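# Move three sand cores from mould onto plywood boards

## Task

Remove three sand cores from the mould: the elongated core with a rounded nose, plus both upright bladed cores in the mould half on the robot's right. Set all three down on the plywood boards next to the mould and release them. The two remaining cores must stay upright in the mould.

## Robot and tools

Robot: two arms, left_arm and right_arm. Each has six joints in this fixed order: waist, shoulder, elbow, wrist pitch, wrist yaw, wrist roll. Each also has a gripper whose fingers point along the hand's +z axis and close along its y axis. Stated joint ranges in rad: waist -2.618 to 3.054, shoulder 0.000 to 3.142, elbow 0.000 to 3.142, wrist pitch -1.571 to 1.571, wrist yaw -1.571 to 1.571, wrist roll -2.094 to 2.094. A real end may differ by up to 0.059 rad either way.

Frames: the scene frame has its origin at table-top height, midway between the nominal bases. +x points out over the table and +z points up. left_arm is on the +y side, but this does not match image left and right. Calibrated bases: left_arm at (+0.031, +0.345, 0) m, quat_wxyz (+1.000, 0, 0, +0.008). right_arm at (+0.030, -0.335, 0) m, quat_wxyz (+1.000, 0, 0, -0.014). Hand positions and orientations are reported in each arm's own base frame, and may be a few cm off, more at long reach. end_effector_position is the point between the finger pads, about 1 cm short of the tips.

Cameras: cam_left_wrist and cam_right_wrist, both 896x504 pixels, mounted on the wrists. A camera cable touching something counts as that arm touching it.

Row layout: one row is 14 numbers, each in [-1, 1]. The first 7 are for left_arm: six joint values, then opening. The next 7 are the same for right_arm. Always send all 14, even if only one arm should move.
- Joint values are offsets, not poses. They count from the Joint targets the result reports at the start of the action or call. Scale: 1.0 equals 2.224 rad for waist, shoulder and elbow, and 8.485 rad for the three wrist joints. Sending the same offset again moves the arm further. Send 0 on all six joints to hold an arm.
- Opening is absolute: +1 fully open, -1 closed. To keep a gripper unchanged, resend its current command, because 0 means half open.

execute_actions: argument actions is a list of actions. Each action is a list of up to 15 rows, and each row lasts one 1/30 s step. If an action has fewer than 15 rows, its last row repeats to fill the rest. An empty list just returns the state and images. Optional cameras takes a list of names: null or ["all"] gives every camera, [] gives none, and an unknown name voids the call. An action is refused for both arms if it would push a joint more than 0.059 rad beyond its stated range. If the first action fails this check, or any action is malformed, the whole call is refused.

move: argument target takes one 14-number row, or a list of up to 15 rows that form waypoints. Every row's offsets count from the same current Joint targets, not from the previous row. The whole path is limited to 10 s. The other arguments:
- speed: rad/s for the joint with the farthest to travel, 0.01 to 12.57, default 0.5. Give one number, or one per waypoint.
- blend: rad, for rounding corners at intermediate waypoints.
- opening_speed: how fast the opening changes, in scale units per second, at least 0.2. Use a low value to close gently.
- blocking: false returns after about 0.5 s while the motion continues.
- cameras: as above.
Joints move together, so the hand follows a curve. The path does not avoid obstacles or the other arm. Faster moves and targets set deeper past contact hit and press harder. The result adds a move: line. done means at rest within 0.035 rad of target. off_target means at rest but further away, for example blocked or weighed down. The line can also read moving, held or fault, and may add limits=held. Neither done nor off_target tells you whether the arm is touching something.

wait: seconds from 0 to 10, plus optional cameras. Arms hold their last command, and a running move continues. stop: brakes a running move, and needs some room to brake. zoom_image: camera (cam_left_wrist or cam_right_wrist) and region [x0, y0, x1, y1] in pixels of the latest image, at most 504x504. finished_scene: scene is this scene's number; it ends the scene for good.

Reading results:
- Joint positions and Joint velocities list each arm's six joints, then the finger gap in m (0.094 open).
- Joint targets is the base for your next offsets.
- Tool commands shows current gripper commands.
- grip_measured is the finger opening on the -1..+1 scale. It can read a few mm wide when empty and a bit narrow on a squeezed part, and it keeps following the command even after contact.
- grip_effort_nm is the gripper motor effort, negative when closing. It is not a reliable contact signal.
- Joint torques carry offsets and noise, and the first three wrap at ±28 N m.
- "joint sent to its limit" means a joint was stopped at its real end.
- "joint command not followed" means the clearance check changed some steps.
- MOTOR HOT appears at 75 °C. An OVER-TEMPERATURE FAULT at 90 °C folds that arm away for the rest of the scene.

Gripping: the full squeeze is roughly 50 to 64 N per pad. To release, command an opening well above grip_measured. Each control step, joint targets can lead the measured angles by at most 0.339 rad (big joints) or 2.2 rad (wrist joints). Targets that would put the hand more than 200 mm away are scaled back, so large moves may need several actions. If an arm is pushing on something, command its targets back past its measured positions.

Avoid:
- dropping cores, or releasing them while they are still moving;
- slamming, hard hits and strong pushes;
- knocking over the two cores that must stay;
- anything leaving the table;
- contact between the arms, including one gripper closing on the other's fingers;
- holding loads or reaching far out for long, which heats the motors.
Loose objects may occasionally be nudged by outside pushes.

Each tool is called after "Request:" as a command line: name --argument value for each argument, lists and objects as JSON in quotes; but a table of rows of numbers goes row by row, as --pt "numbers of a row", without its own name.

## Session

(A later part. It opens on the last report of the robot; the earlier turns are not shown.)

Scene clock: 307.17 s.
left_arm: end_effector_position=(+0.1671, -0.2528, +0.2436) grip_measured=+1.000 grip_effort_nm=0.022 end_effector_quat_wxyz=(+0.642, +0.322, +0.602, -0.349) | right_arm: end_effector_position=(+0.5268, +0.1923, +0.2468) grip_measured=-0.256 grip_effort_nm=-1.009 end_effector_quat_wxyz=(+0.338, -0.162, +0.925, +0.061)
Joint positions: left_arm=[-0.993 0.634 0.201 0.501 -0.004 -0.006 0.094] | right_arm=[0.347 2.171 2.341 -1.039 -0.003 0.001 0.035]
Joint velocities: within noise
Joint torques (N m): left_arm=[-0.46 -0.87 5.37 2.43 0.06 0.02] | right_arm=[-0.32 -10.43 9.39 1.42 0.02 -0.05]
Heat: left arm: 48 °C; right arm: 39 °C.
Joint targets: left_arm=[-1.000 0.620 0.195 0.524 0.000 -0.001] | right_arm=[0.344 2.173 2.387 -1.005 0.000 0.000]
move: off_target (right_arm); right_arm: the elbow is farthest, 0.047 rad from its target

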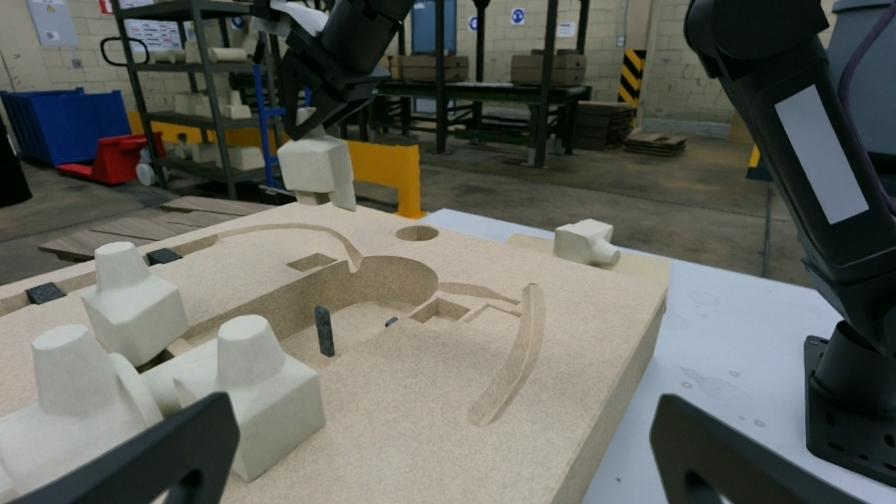

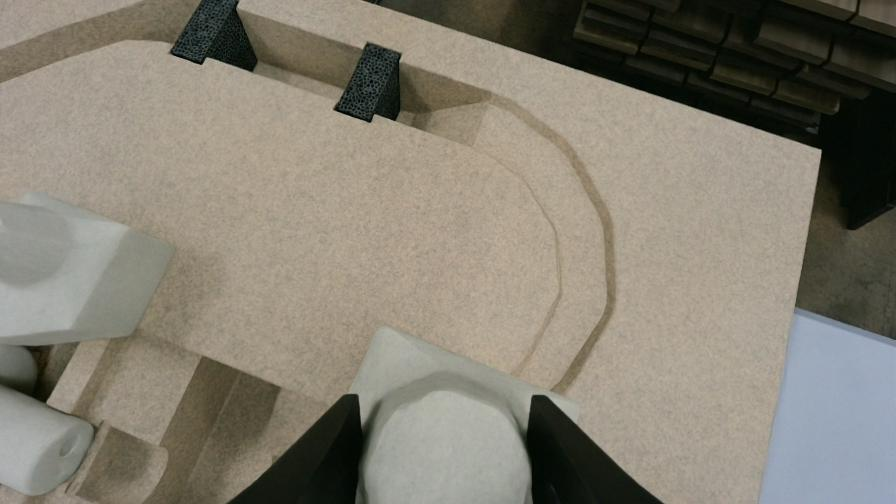

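Request:
move --target '[0,0,0,0,0,0,1,-0.2896,-0.3264,-0.4047,0.0207,0,0,-0.38]' --speed 0.6

Request:
zoom_image --camera "cam_left_wrist" --region '[440, 60, 700, 320]'

Scene clock: 321.13 s.
left_arm: end_effector_position=(+0.1671, -0.2528, +0.2436) grip_measured=+1.000 grip_effort_nm=0.027 end_effector_quat_wxyz=(+0.642, +0.322, +0.602, -0.349) | right_arm: end_effector_position=(+0.3799, -0.1173, +0.2463) grip_measured=-0.256 grip_effort_nm=-1.009 end_effector_quat_wxyz=(+0.326, +0.142, +0.933, -0.051)
Joint positions: left_arm=[-0.993 0.634 0.201 0.501 -0.004 -0.006 0.094] | right_arm=[-0.3 1.487 1.483 -0.896 0.004 0.001 0.035]
Joint velocities: within noise
Joint torques (N m): left_arm=[-0.47 -0.84 5.39 2.43 0.08 0.02] | right_arm=[-0.06 -8.75 6.2 1.7 -0.04 -0.05]
Heat: left arm: 49 °C; right arm: 41 °C.
Joint targets: left_arm=[-1.000 0.620 0.195 0.524 0.000 -0.001] | right_arm=[-0.301 1.447 1.487 -0.829 0.000 0.000]
move: off_target (right_arm); right_arm: the wrist pitch is farthest, 0.066 rad from its target

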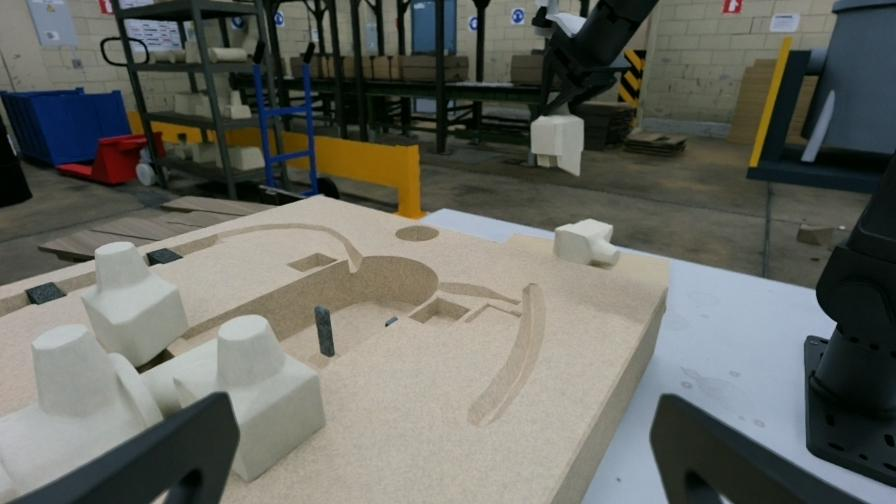

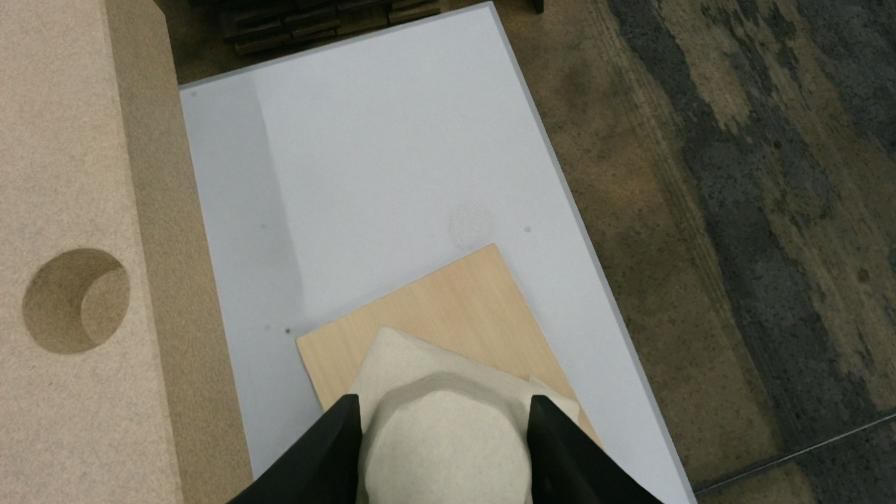

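Scaled by 1.938.

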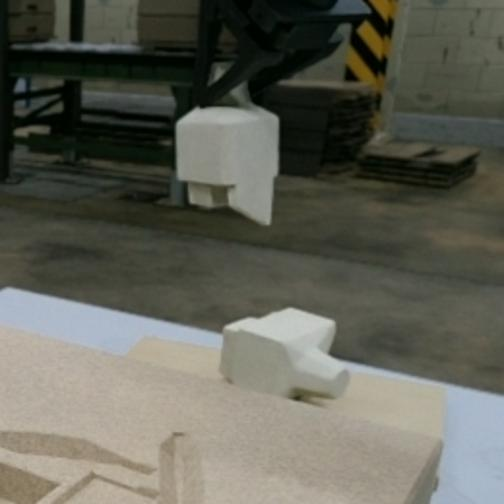

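Request:
move --target '[0.2111,0.6430,0.9240,-0.2009,0,0,0.4,0,0,0,0,0,0,-0.38]' --speed 0.8

Scene clock: 355.50 s.
left_arm: end_effector_position=(+0.4355, -0.2545, +0.2530) grip_measured=+0.402 grip_effort_nm=-0.076 end_effector_quat_wxyz=(+0.279, +0.248, +0.925, -0.075) | right_arm: end_effector_position=(+0.3800, -0.1173, +0.2463) grip_measured=-0.256 grip_effort_nm=-1.009 end_effector_quat_wxyz=(+0.326, +0.142, +0.933, -0.051)
Joint positions: left_arm=[-0.533 2.034 2.224 -1.175 -0.005 -0.006 0.066] | right_arm=[-0.3 1.487 1.483 -0.895 0.004 0.001 0.035]
Joint velocities: within noise
Joint torques (N m): left_arm=[0.1 -8.27 7.09 1.46 0.07 0] | right_arm=[-0.06 -8.75 6.19 1.7 -0.05 -0.05]
Heat: left arm: 49 °C; right arm: 40 °C.
Joint targets: left_arm=[-0.531 2.051 2.250 -1.180 0.000 -0.001] | right_arm=[-0.301 1.447 1.487 -0.829 0.000 0.000]
move: off_target (right_arm); right_arm: the wrist pitch is farthest, 0.066 rad from its target

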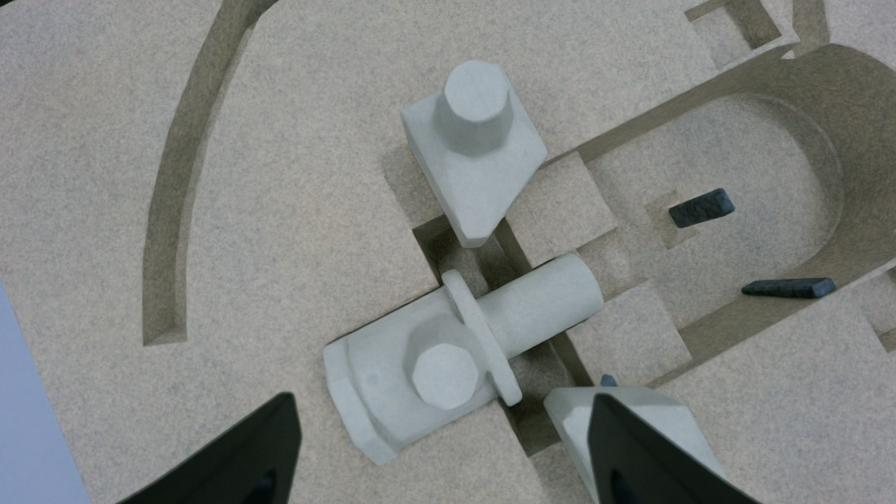

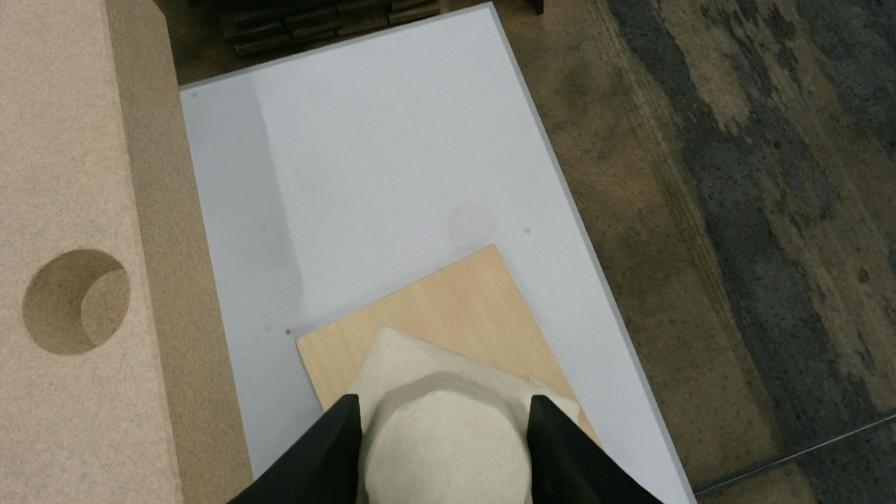

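Request:
move --pt "-0.0261 -0.0953 0.0181 0 0 0 0.15 0 0 0 0 0 0 -0.38" --pt "-0.0423 -0.1978 0.0401 0 0 0 0.15 0 0 0 0 0 0 -0.38" --speed 0.5 --blend 0.05

Scene clock: 374.33 s.
left_arm: end_effector_position=(+0.3261, -0.2291, +0.4773) grip_measured=+0.152 grip_effort_nm=-0.081 end_effector_quat_wxyz=(+0.501, +0.255, +0.812, -0.159) | right_arm: end_effector_position=(+0.3801, -0.1173, +0.2464) grip_measured=-0.256 grip_effort_nm=-1.004 end_effector_quat_wxyz=(+0.326, +0.142, +0.933, -0.051)
Joint positions: left_arm=[-0.617 1.613 2.33 -1.182 -0.004 -0.006 0.054] | right_arm=[-0.3 1.487 1.483 -0.894 0.004 0.001 0.035]
Joint velocities: within noise
Joint torques (N m): left_arm=[-0.61 -4.88 4.37 2.13 0.08 0.01] | right_arm=[-0.03 -8.73 6.16 1.7 -0.05 -0.04]
Heat: left arm: 44 °C; right arm: 40 °C.
Joint targets: left_arm=[-0.625 1.611 2.339 -1.180 0.000 -0.001] | right_arm=[-0.301 1.447 1.487 -0.829 0.000 0.000]
move: off_target (right_arm); right_arm: the wrist pitch is farthest, 0.065 rad from its target

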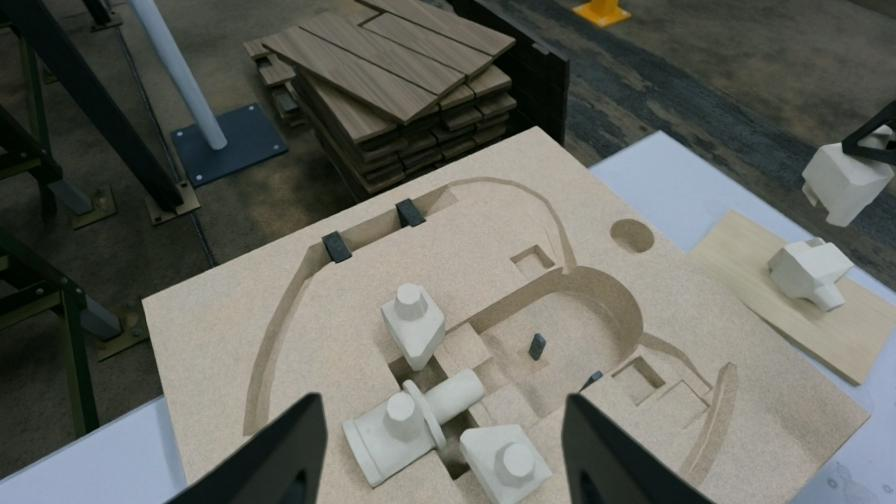

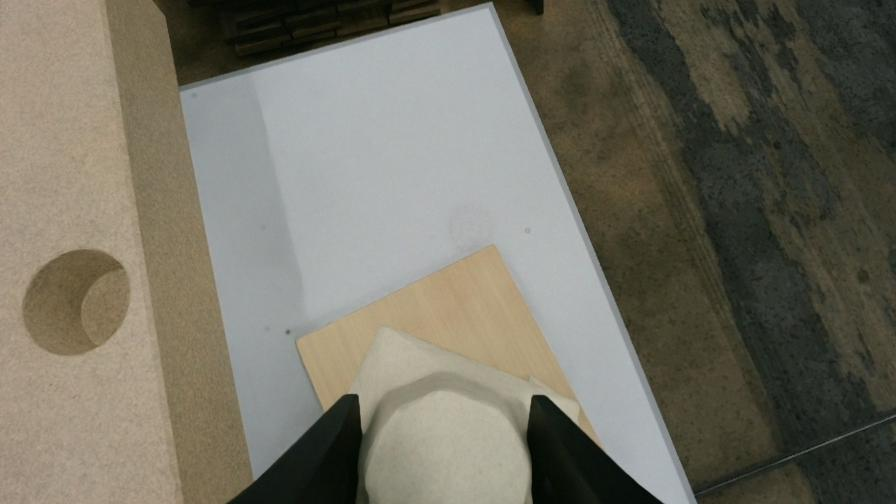

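Request:
move --pt "0.0423 0.1718 -0.1353 0.0181 0 0 0.15 0 0 0 0 0 0 -0.38" --pt "0.0423 0.1556 -0.2379 0.0401 0 0 0.15 0 0 0 0 0 0 -0.38" --speed 0.5

Scene clock: 380.83 s.
left_arm: end_effector_position=(+0.4367, -0.2567, +0.1636) grip_measured=+0.152 grip_effort_nm=-0.081 end_effector_quat_wxyz=(+0.258, +0.251, +0.930, -0.070) | right_arm: end_effector_position=(+0.3802, -0.1174, +0.2464) grip_measured=-0.256 grip_effort_nm=-1.004 end_effector_quat_wxyz=(+0.326, +0.142, +0.933, -0.051)
Joint positions: left_arm=[-0.534 1.988 1.815 -0.857 -0.003 -0.006 0.054] | right_arm=[-0.3 1.487 1.483 -0.894 0.004 0.001 0.035]
Joint velocities: within noise
Joint torques (N m): left_arm=[0.27 -11.93 4.96 1.61 0.04 -0.03] | right_arm=[-0.06 -8.73 6.2 1.69 -0.05 -0.05]
Heat: left arm: 45 °C; right arm: 40 °C.
Joint targets: left_arm=[-0.531 1.957 1.810 -0.840 0.000 -0.001] | right_arm=[-0.301 1.447 1.487 -0.829 0.000 0.000]
move: off_target (right_arm); right_arm: the wrist pitch is farthest, 0.065 rad from its target

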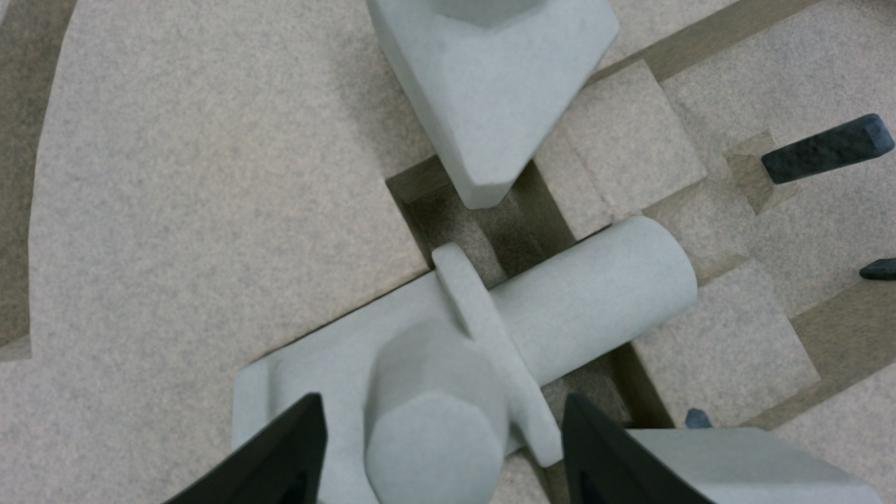

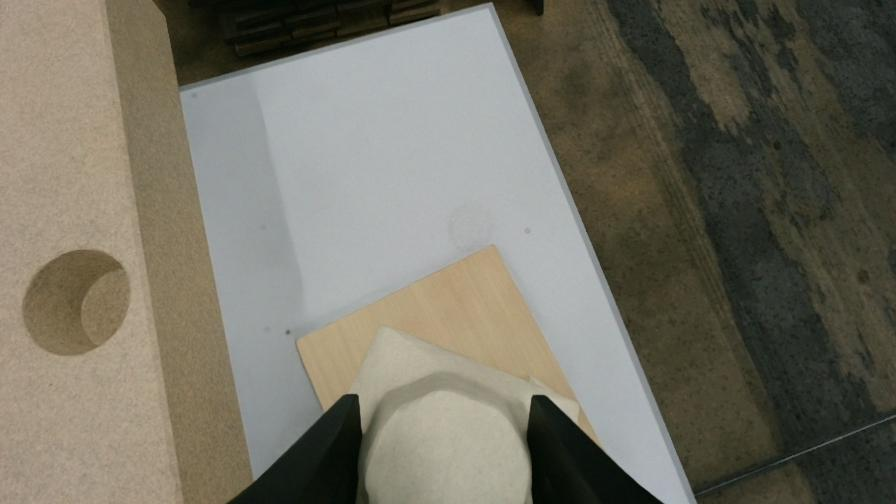

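Request:
move --pt "0 0 -0.0070 0.0018 0 0 0.15 0 0 0 0 0 0 -0.38" --pt "0 0 -0.0070 0.0018 0 0 -0.42 0 0 0 0 0 0 -0.38" --speed 0.3 --opening_speed 0.4

Scene clock: 385.90 s.
left_arm: end_effector_position=(+0.4383, -0.2560, +0.1612) grip_measured=-0.315 grip_effort_nm=-0.989 end_effector_quat_wxyz=(+0.261, +0.251, +0.930, -0.067) | right_arm: end_effector_position=(+0.3803, -0.1174, +0.2465) grip_measured=-0.256 grip_effort_nm=-1.004 end_effector_quat_wxyz=(+0.326, +0.142, +0.933, -0.051)
Joint positions: left_arm=[-0.534 1.988 1.803 -0.841 -0.01 -0.004 0.032] | right_arm=[-0.3 1.487 1.483 -0.894 0.004 0.001 0.035]
Joint velocities: within noise
Joint torques (N m): left_arm=[0.28 -11.89 4.67 1.62 0.14 -0.04] | right_arm=[-0.08 -8.72 6.17 1.7 -0.05 -0.06]
Heat: left arm: 44 °C; right arm: 40 °C.
Joint targets: left_arm=[-0.531 1.957 1.795 -0.825 0.000 -0.001] | right_arm=[-0.301 1.447 1.487 -0.829 0.000 0.000]
move: off_target (right_arm); right_arm: the wrist pitch is farthest, 0.065 rad from its target

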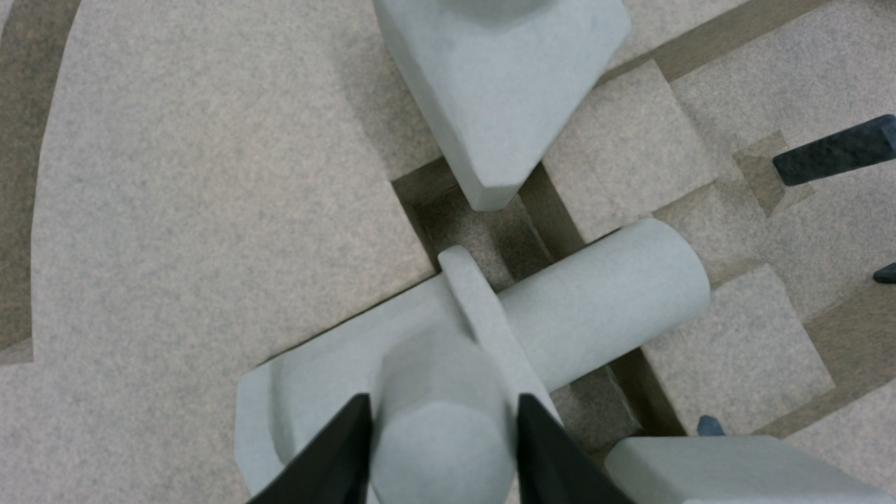

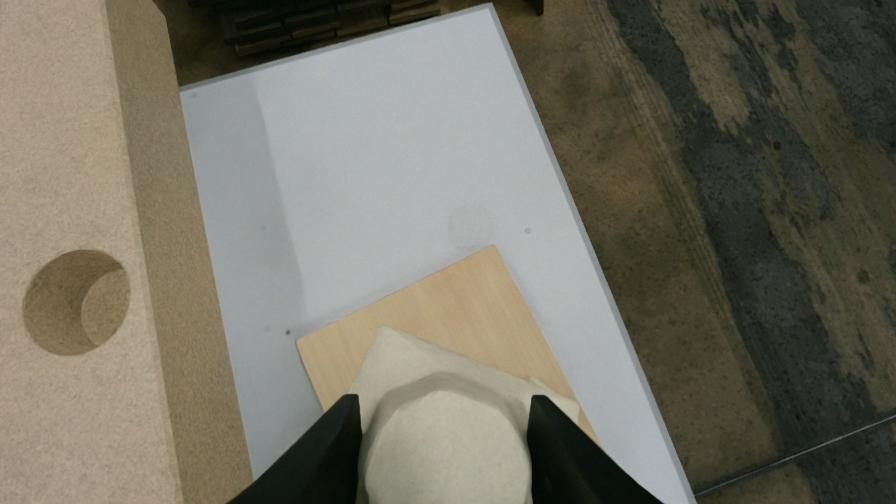

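Request:
move --pt "0 0 0 0 0 0 -0.55 0 0 0 0 0 0 -0.38" --pt "0 0.0027 0.045 -0.0094 0 0 -0.55 0 0 0 0 0 0 -0.38" --pt "0 0.018 0.1416 -0.03 0 0 -0.55 0 0 0 0 0 0 -0.38" --pt "0 0.0432 0.237 -0.0483 0 0 -0.55 0 0 0 0 0 0 -0.38" --speed 0.3 --opening_speed 0.4

Scene clock: 393.40 s.
left_arm: end_effector_position=(+0.4214, -0.2441, +0.2382) grip_measured=-0.318 grip_effort_nm=-1.004 end_effector_quat_wxyz=(+0.227, +0.253, +0.939, -0.060) | right_arm: end_effector_position=(+0.3803, -0.1174, +0.2465) grip_measured=-0.256 grip_effort_nm=-1.004 end_effector_quat_wxyz=(+0.326, +0.142, +0.933, -0.051)
Joint positions: left_arm=[-0.528 2.067 2.271 -1.3 -0.003 -0.001 0.032] | right_arm=[-0.3 1.487 1.483 -0.894 0.004 0.001 0.035]
Joint velocities: within noise
Joint torques (N m): left_arm=[-0.13 -10.56 9.05 2.03 0.04 -0.05] | right_arm=[-0.08 -8.73 6.23 1.69 -0.04 -0.05]
Heat: left arm: 43 °C; right arm: 41 °C.
Joint targets: left_arm=[-0.531 2.053 2.322 -1.234 0.000 -0.001] | right_arm=[-0.301 1.447 1.487 -0.829 0.000 0.000]
move: off_target (left_arm, right_arm); left_arm: the wrist pitch is farthest, 0.065 rad from its target; right_arm: the wrist pitch is farthest, 0.065 rad from its target

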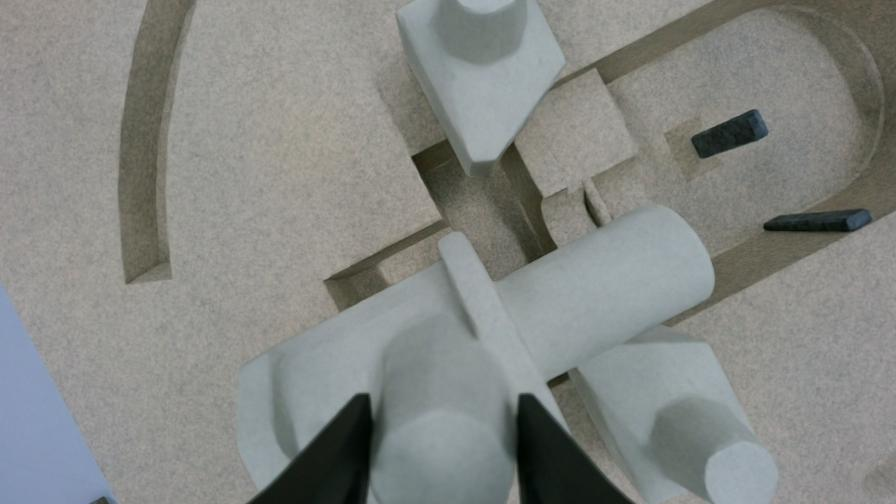

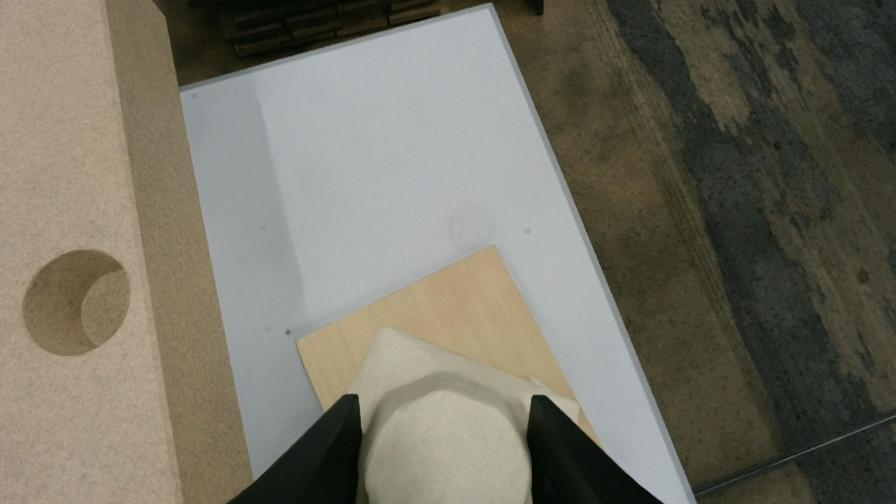

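Request:
move --target '[0.4006,0,0,0,0,0,-0.55,0,0,0,0,0,0,-0.38]' --speed 0.6

Scene clock: 412.10 s.
left_arm: end_effector_position=(+0.4538, +0.1764, +0.2382) grip_measured=-0.318 grip_effort_nm=-1.004 end_effector_quat_wxyz=(+0.231, -0.178, +0.955, +0.046) | right_arm: end_effector_position=(+0.3803, -0.1174, +0.2465) grip_measured=-0.256 grip_effort_nm=-1.009 end_effector_quat_wxyz=(+0.326, +0.142, +0.933, -0.051)
Joint positions: left_arm=[0.367 2.067 2.271 -1.3 -0.006 -0.001 0.032] | right_arm=[-0.3 1.487 1.483 -0.894 0.004 0.001 0.035]
Joint velocities: within noise
Joint torques (N m): left_arm=[-0.44 -10.62 8.99 2.03 0.1 -0.03] | right_arm=[-0.08 -8.72 6.2 1.69 -0.05 -0.05]
Heat: left arm: 45 °C; right arm: 41 °C.
Joint targets: left_arm=[0.360 2.053 2.322 -1.234 -0.001 -0.001] | right_arm=[-0.301 1.447 1.487 -0.829 0.000 0.000]
move: off_target (left_arm, right_arm); left_arm: the wrist pitch is farthest, 0.066 rad from its target; right_arm: the wrist pitch is farthest, 0.065 rad from its target

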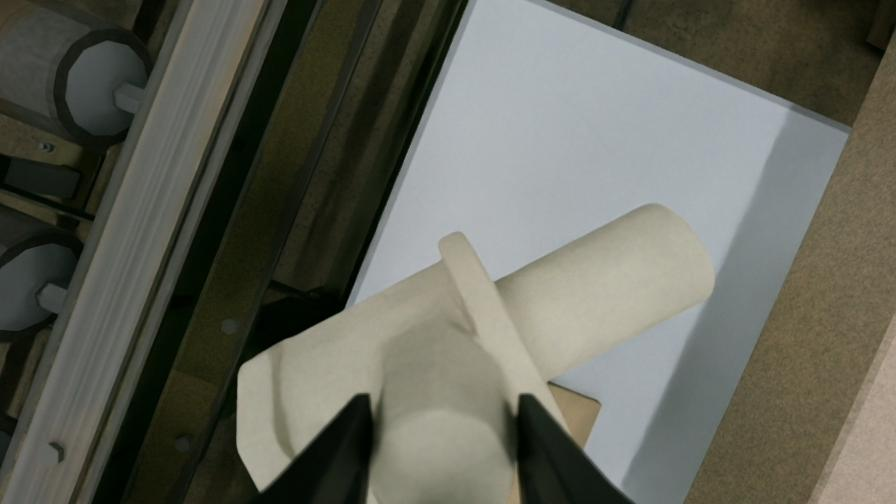

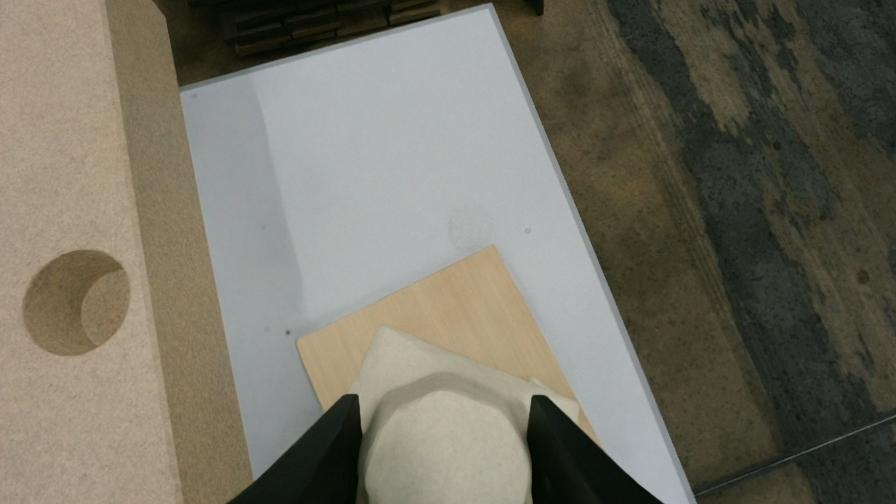

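Request:
move --target '[0.0452,-0.3650,-0.5833,0.0565,0,0,-0.55,0,0,0,0,0,0,-0.38]' --speed 0.6

Scene clock: 426.00 s.
left_arm: end_effector_position=(+0.2759, +0.1365, +0.1362) grip_measured=-0.318 grip_effort_nm=-1.004 end_effector_quat_wxyz=(+0.216, -0.220, +0.950, +0.052) | right_arm: end_effector_position=(+0.3803, -0.1174, +0.2466) grip_measured=-0.256 grip_effort_nm=-1.009 end_effector_quat_wxyz=(+0.327, +0.142, +0.933, -0.051)
Joint positions: left_arm=[0.453 1.296 1.006 -0.833 -0.005 -0.001 0.032] | right_arm=[-0.3 1.487 1.483 -0.893 0.004 0.001 0.035]
Joint velocities: within noise
Joint torques (N m): left_arm=[0.55 -7.91 6.68 2.11 0.1 -0.04] | right_arm=[-0.05 -8.73 6.19 1.69 -0.05 -0.05]
Heat: left arm: 45 °C; right arm: 41 °C.
Joint targets: left_arm=[0.461 1.241 1.024 -0.755 0.000 -0.001] | right_arm=[-0.301 1.447 1.487 -0.829 0.000 0.000]
move: off_target (left_arm, right_arm); left_arm: the wrist pitch is farthest, 0.079 rad from its target; right_arm: the wrist pitch is farthest, 0.064 rad from its target

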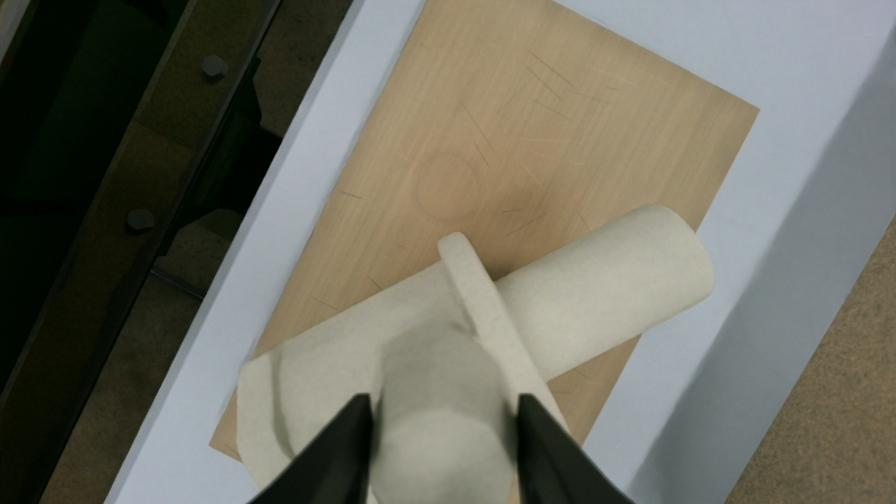

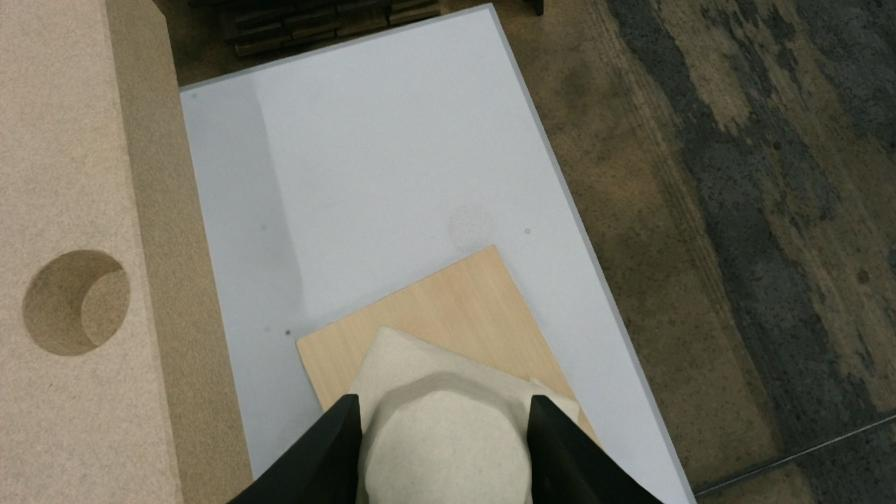

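Request:
move --target '[0,-0.0036,-0.0468,0.0191,0,0,-0.55,0,0,0,0,0,0,-0.38]' --speed 0.2 --cameras '["cam_left_wrist"]'

Scene clock: 433.27 s.
left_arm: end_effector_position=(+0.2835, +0.1402, +0.1216) grip_measured=-0.318 grip_effort_nm=-1.004 end_effector_quat_wxyz=(+0.246, -0.218, +0.942, +0.059) | right_arm: end_effector_position=(+0.3803, -0.1174, +0.2466) grip_measured=-0.256 grip_effort_nm=-1.009 end_effector_quat_wxyz=(+0.327, +0.142, +0.933, -0.051)
Joint positions: left_arm=[0.453 1.281 0.908 -0.686 -0.005 -0.001 0.032] | right_arm=[-0.3 1.487 1.483 -0.893 0.004 0.001 0.035]
Joint velocities: within noise
Joint torques (N m): left_arm=[0.68 -7.32 6.19 2.42 0.1 -0.07] | right_arm=[-0.08 -8.73 6.19 1.69 -0.05 -0.04]
Heat: left arm: 45 °C; right arm: 42 °C.
Joint targets: left_arm=[0.461 1.233 0.920 -0.593 0.000 0.000] | right_arm=[-0.301 1.447 1.487 -0.829 0.000 0.000]
move: off_target (left_arm, right_arm); left_arm: the wrist pitch is farthest, 0.093 rad from its target; right_arm: the wrist pitch is farthest, 0.064 rad from its target
Images, in order (width x height): cam_left_wrist 896x504.

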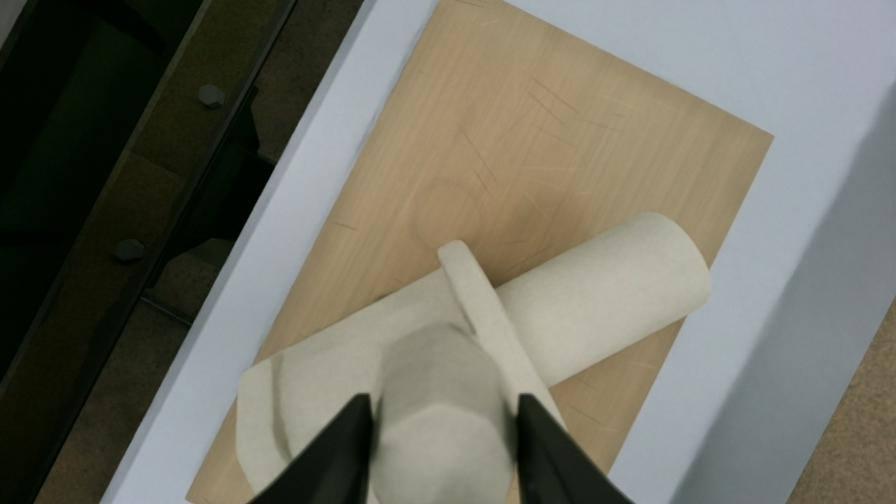

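Request:
move --target '[0,0.0045,-0.0135,0.0012,0,0,-0.55,0,0,0,0,0,0,-0.38]' --speed 0.1 --cameras '["cam_left_wrist"]'

Scene clock: 436.30 s.
left_arm: end_effector_position=(+0.2841, +0.1405, +0.1212) grip_measured=-0.318 grip_effort_nm=-1.004 end_effector_quat_wxyz=(+0.254, -0.218, +0.940, +0.061) | right_arm: end_effector_position=(+0.3803, -0.1174, +0.2466) grip_measured=-0.256 grip_effort_nm=-1.009 end_effector_quat_wxyz=(+0.327, +0.142, +0.933, -0.051)
Joint positions: left_arm=[0.453 1.271 0.892 -0.664 -0.005 -0.001 0.032] | right_arm=[-0.3 1.487 1.483 -0.893 0.004 0.001 0.035]
Joint velocities: within noise
Joint torques (N m): left_arm=[0.57 -5.7 5.14 2.29 0.1 -0.07] | right_arm=[-0.06 -8.73 6.19 1.69 -0.05 -0.05]
Heat: left arm: 45 °C; right arm: 42 °C.
Joint targets: left_arm=[0.461 1.243 0.890 -0.583 0.000 0.000] | right_arm=[-0.301 1.447 1.487 -0.829 0.000 0.000]
move: off_target (left_arm, right_arm); left_arm: the wrist pitch is farthest, 0.081 rad from its target; right_arm: the wrist pitch is farthest, 0.064 rad from its target
Images, in order (width x height): cam_left_wrist 896x504.

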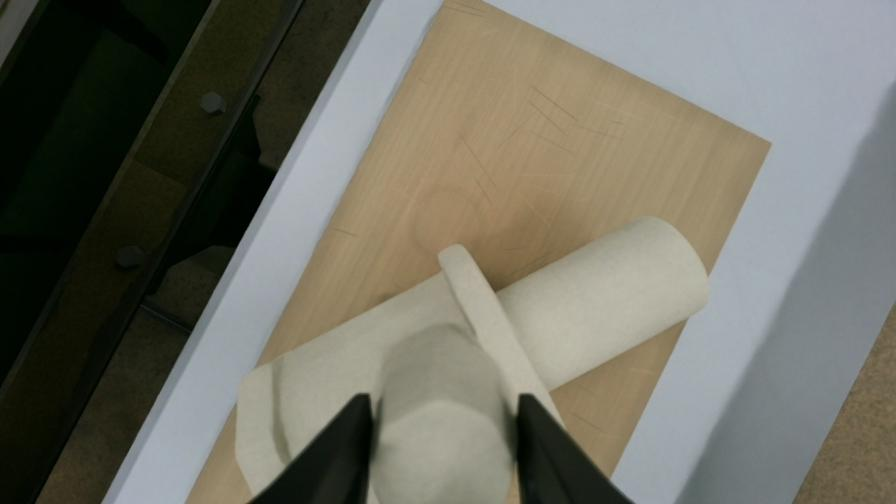

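Request:
move --target '[0,0,0,0,0,0,0.1,0,0,0,0,0,0,-0.38]' --speed 0.2 --opening_speed 0.3 --cameras '["cam_left_wrist"]'

Scene clock: 441.80 s.
left_arm: end_effector_position=(+0.2954, +0.1459, +0.1291) grip_measured=+0.098 grip_effort_nm=0.139 end_effector_quat_wxyz=(+0.283, -0.216, +0.932, +0.067) | right_arm: end_effector_position=(+0.3803, -0.1174, +0.2466) grip_measured=-0.256 grip_effort_nm=-0.999 end_effector_quat_wxyz=(+0.327, +0.142, +0.933, -0.051)
Joint positions: left_arm=[0.453 1.269 0.89 -0.602 -0.005 -0.001 0.052] | right_arm=[-0.3 1.487 1.483 -0.893 0.004 0.001 0.035]
Joint velocities: within noise
Joint torques (N m): left_arm=[0.66 -5.64 5.33 1.72 0.07 -0.05] | right_arm=[-0.08 -8.73 6.2 1.69 -0.05 -0.05]
Heat: left arm: 45 °C; right arm: 42 °C.
Joint targets: left_arm=[0.461 1.243 0.890 -0.583 0.000 0.000] | right_arm=[-0.301 1.447 1.487 -0.829 0.000 0.000]
move: off_target (right_arm); right_arm: the wrist pitch is farthest, 0.064 rad from its target
Images, in order (width x height): cam_left_wrist 896x504.

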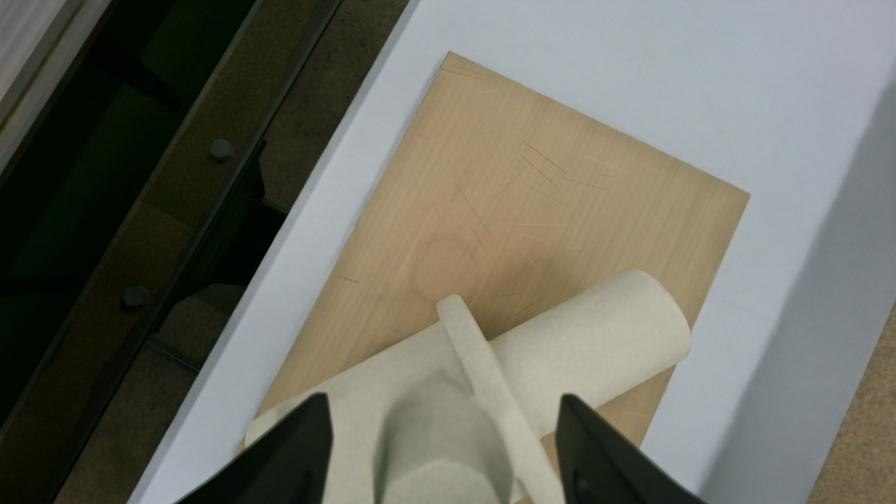

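Request:
move --pt "0 0 0.15 -0.02 0 0 0.3 0 0 0 0 0 0 -0.38" --pt "-0.47 0.166 0.651 -0.0704 0 0 0.3 0 0 0 0 0 0 -0.38" --speed 0.7 --cameras '["cam_left_wrist"]'

Request:
zoom_image --camera "cam_left_wrist" --region '[600, 80, 896, 400]'

Scene clock: 448.00 s.
left_arm: end_effector_position=(+0.3312, -0.2165, +0.4801) grip_measured=+0.298 grip_effort_nm=0.139 end_effector_quat_wxyz=(+0.507, +0.243, +0.813, -0.152) | right_arm: end_effector_position=(+0.3803, -0.1174, +0.2466) grip_measured=-0.256 grip_effort_nm=-1.009 end_effector_quat_wxyz=(+0.327, +0.142, +0.933, -0.051)
Joint positions: left_arm=[-0.581 1.6 2.321 -1.174 0 -0.001 0.061] | right_arm=[-0.3 1.487 1.483 -0.893 0.004 0.001 0.035]
Joint velocities: within noise
Joint torques (N m): left_arm=[-0.23 -3.81 5.01 2.09 0.03 -0.07] | right_arm=[-0.06 -8.75 6.2 1.68 -0.05 -0.05]
Heat: left arm: 45 °C; right arm: 42 °C.
Joint targets: left_arm=[-0.585 1.612 2.338 -1.180 0.000 -0.001] | right_arm=[-0.301 1.447 1.487 -0.829 0.000 0.000]
move: off_target (right_arm); right_arm: the wrist pitch is farthest, 0.064 rad from its target
Images, in order (width x height): cam_left_wrist 896x504.

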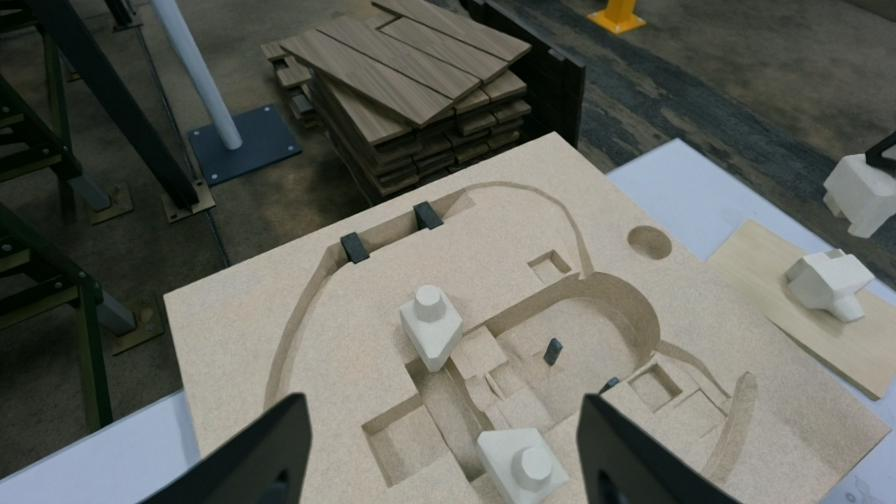

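Scaled by 1.575.

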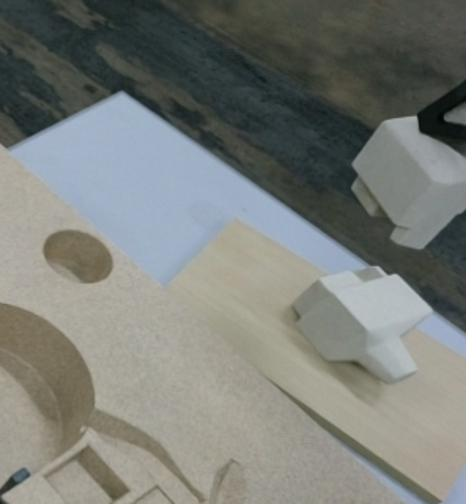

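Request:
move --target '[0,0,0,0,0,0,0.3,0.0499,-0.0198,-0.2311,0.0628,0,0,-0.38]' --speed 0.4

Request:
zoom_image --camera "cam_left_wrist" --region '[600, 80, 896, 400]'

Scene clock: 463.60 s.
left_arm: end_effector_position=(+0.3311, -0.2164, +0.4799) grip_measured=+0.298 grip_effort_nm=0.144 end_effector_quat_wxyz=(+0.507, +0.243, +0.813, -0.152) | right_arm: end_effector_position=(+0.3881, -0.0765, +0.1316) grip_measured=-0.256 grip_effort_nm=-1.004 end_effector_quat_wxyz=(+0.348, +0.093, +0.932, -0.036)
Joint positions: left_arm=[-0.581 1.6 2.321 -1.176 0 -0.001 0.061] | right_arm=[-0.195 1.45 0.965 -0.371 0.004 0.001 0.035]
Joint velocities: within noise
Joint torques (N m): left_arm=[-0.17 -3.89 5.04 2.07 0.01 -0.05] | right_arm=[0.53 -9.14 6.64 1.84 -0.05 -0.05]
Heat: left arm: 44 °C; right arm: 43 °C.
Joint targets: left_arm=[-0.585 1.612 2.338 -1.180 0.000 -0.001] | right_arm=[-0.190 1.403 0.973 -0.297 0.000 0.000]
move: off_target (right_arm); right_arm: the wrist pitch is farthest, 0.075 rad from its target

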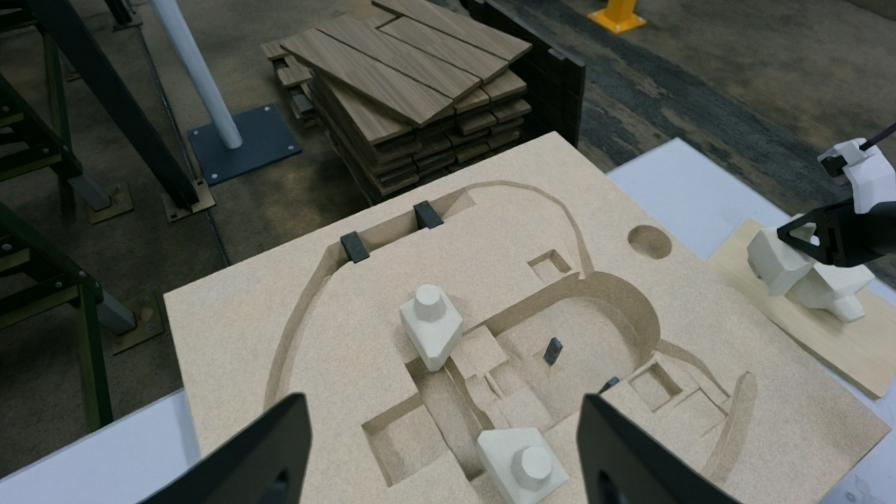

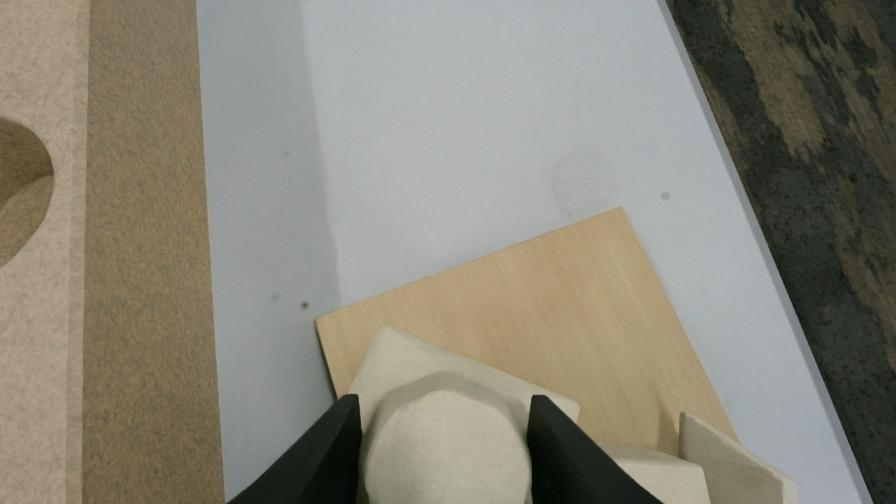

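Scaled by 1.575.

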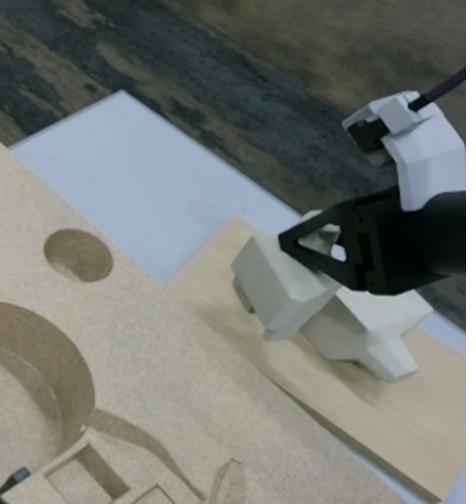

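Request:
move --target '[0,0,0,0,0,0,0.3,0.0067,0.0342,-0.0157,0.0131,0,0,-0.38]' --speed 0.15

Request:
zoom_image --camera "cam_left_wrist" --region '[600, 80, 896, 400]'

Scene clock: 468.97 s.
left_arm: end_effector_position=(+0.3311, -0.2164, +0.4799) grip_measured=+0.298 grip_effort_nm=0.144 end_effector_quat_wxyz=(+0.507, +0.243, +0.813, -0.152) | right_arm: end_effector_position=(+0.4008, -0.0730, +0.1235) grip_measured=-0.256 grip_effort_nm=-1.004 end_effector_quat_wxyz=(+0.367, +0.085, +0.926, -0.035)
Joint positions: left_arm=[-0.581 1.6 2.321 -1.176 0 -0.001 0.061] | right_arm=[-0.181 1.483 0.932 -0.264 0.004 0.001 0.035]
Joint velocities: within noise
Joint torques (N m): left_arm=[-0.18 -3.85 5.08 2.08 0.02 -0.05] | right_arm=[0.51 -5.82 6.43 1.9 -0.04 -0.05]
Heat: left arm: 43 °C; right arm: 44 °C.
Joint targets: left_arm=[-0.585 1.612 2.338 -1.180 0.000 -0.001] | right_arm=[-0.175 1.479 0.938 -0.186 0.000 0.000]
move: off_target (right_arm); right_arm: the wrist pitch is farthest, 0.078 rad from its target

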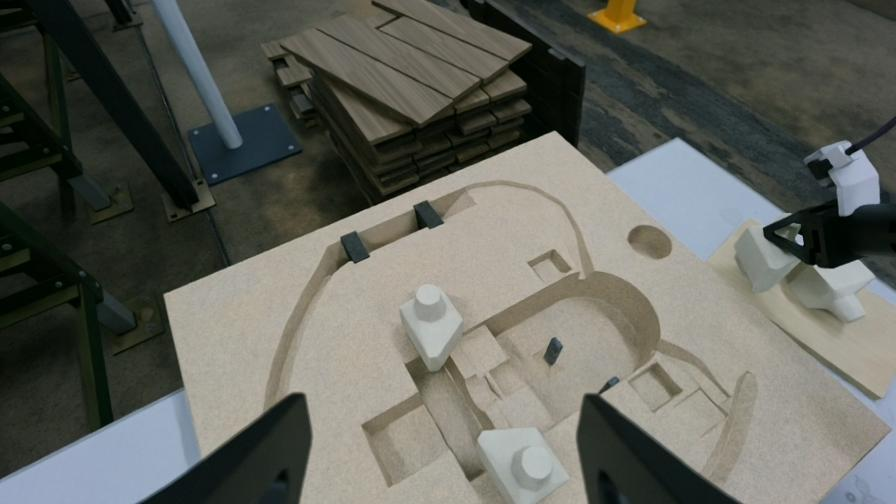

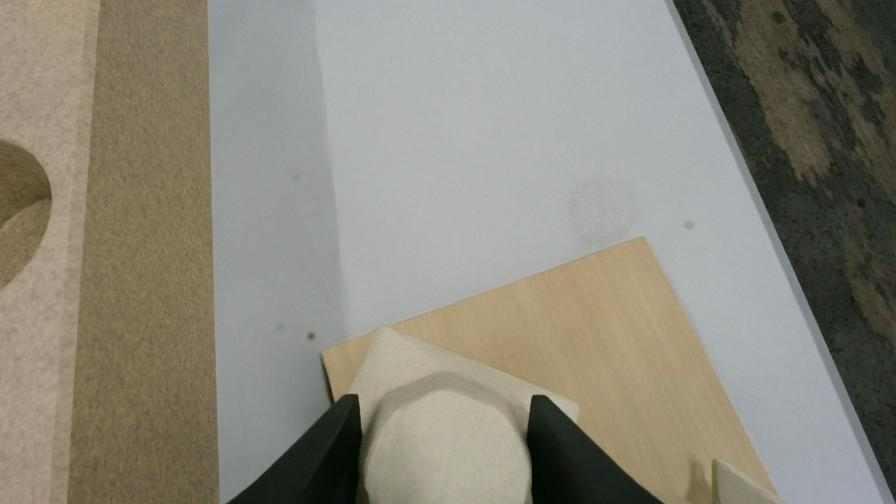

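Scaled by 1.575.

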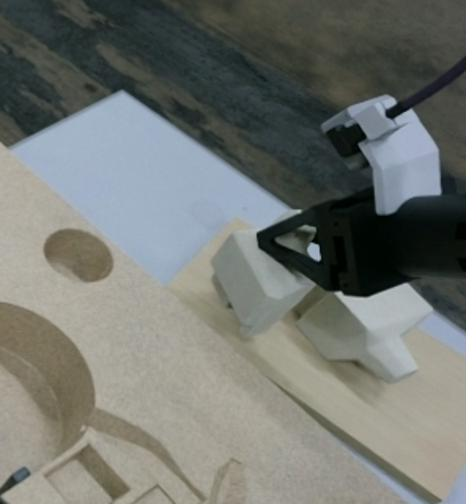

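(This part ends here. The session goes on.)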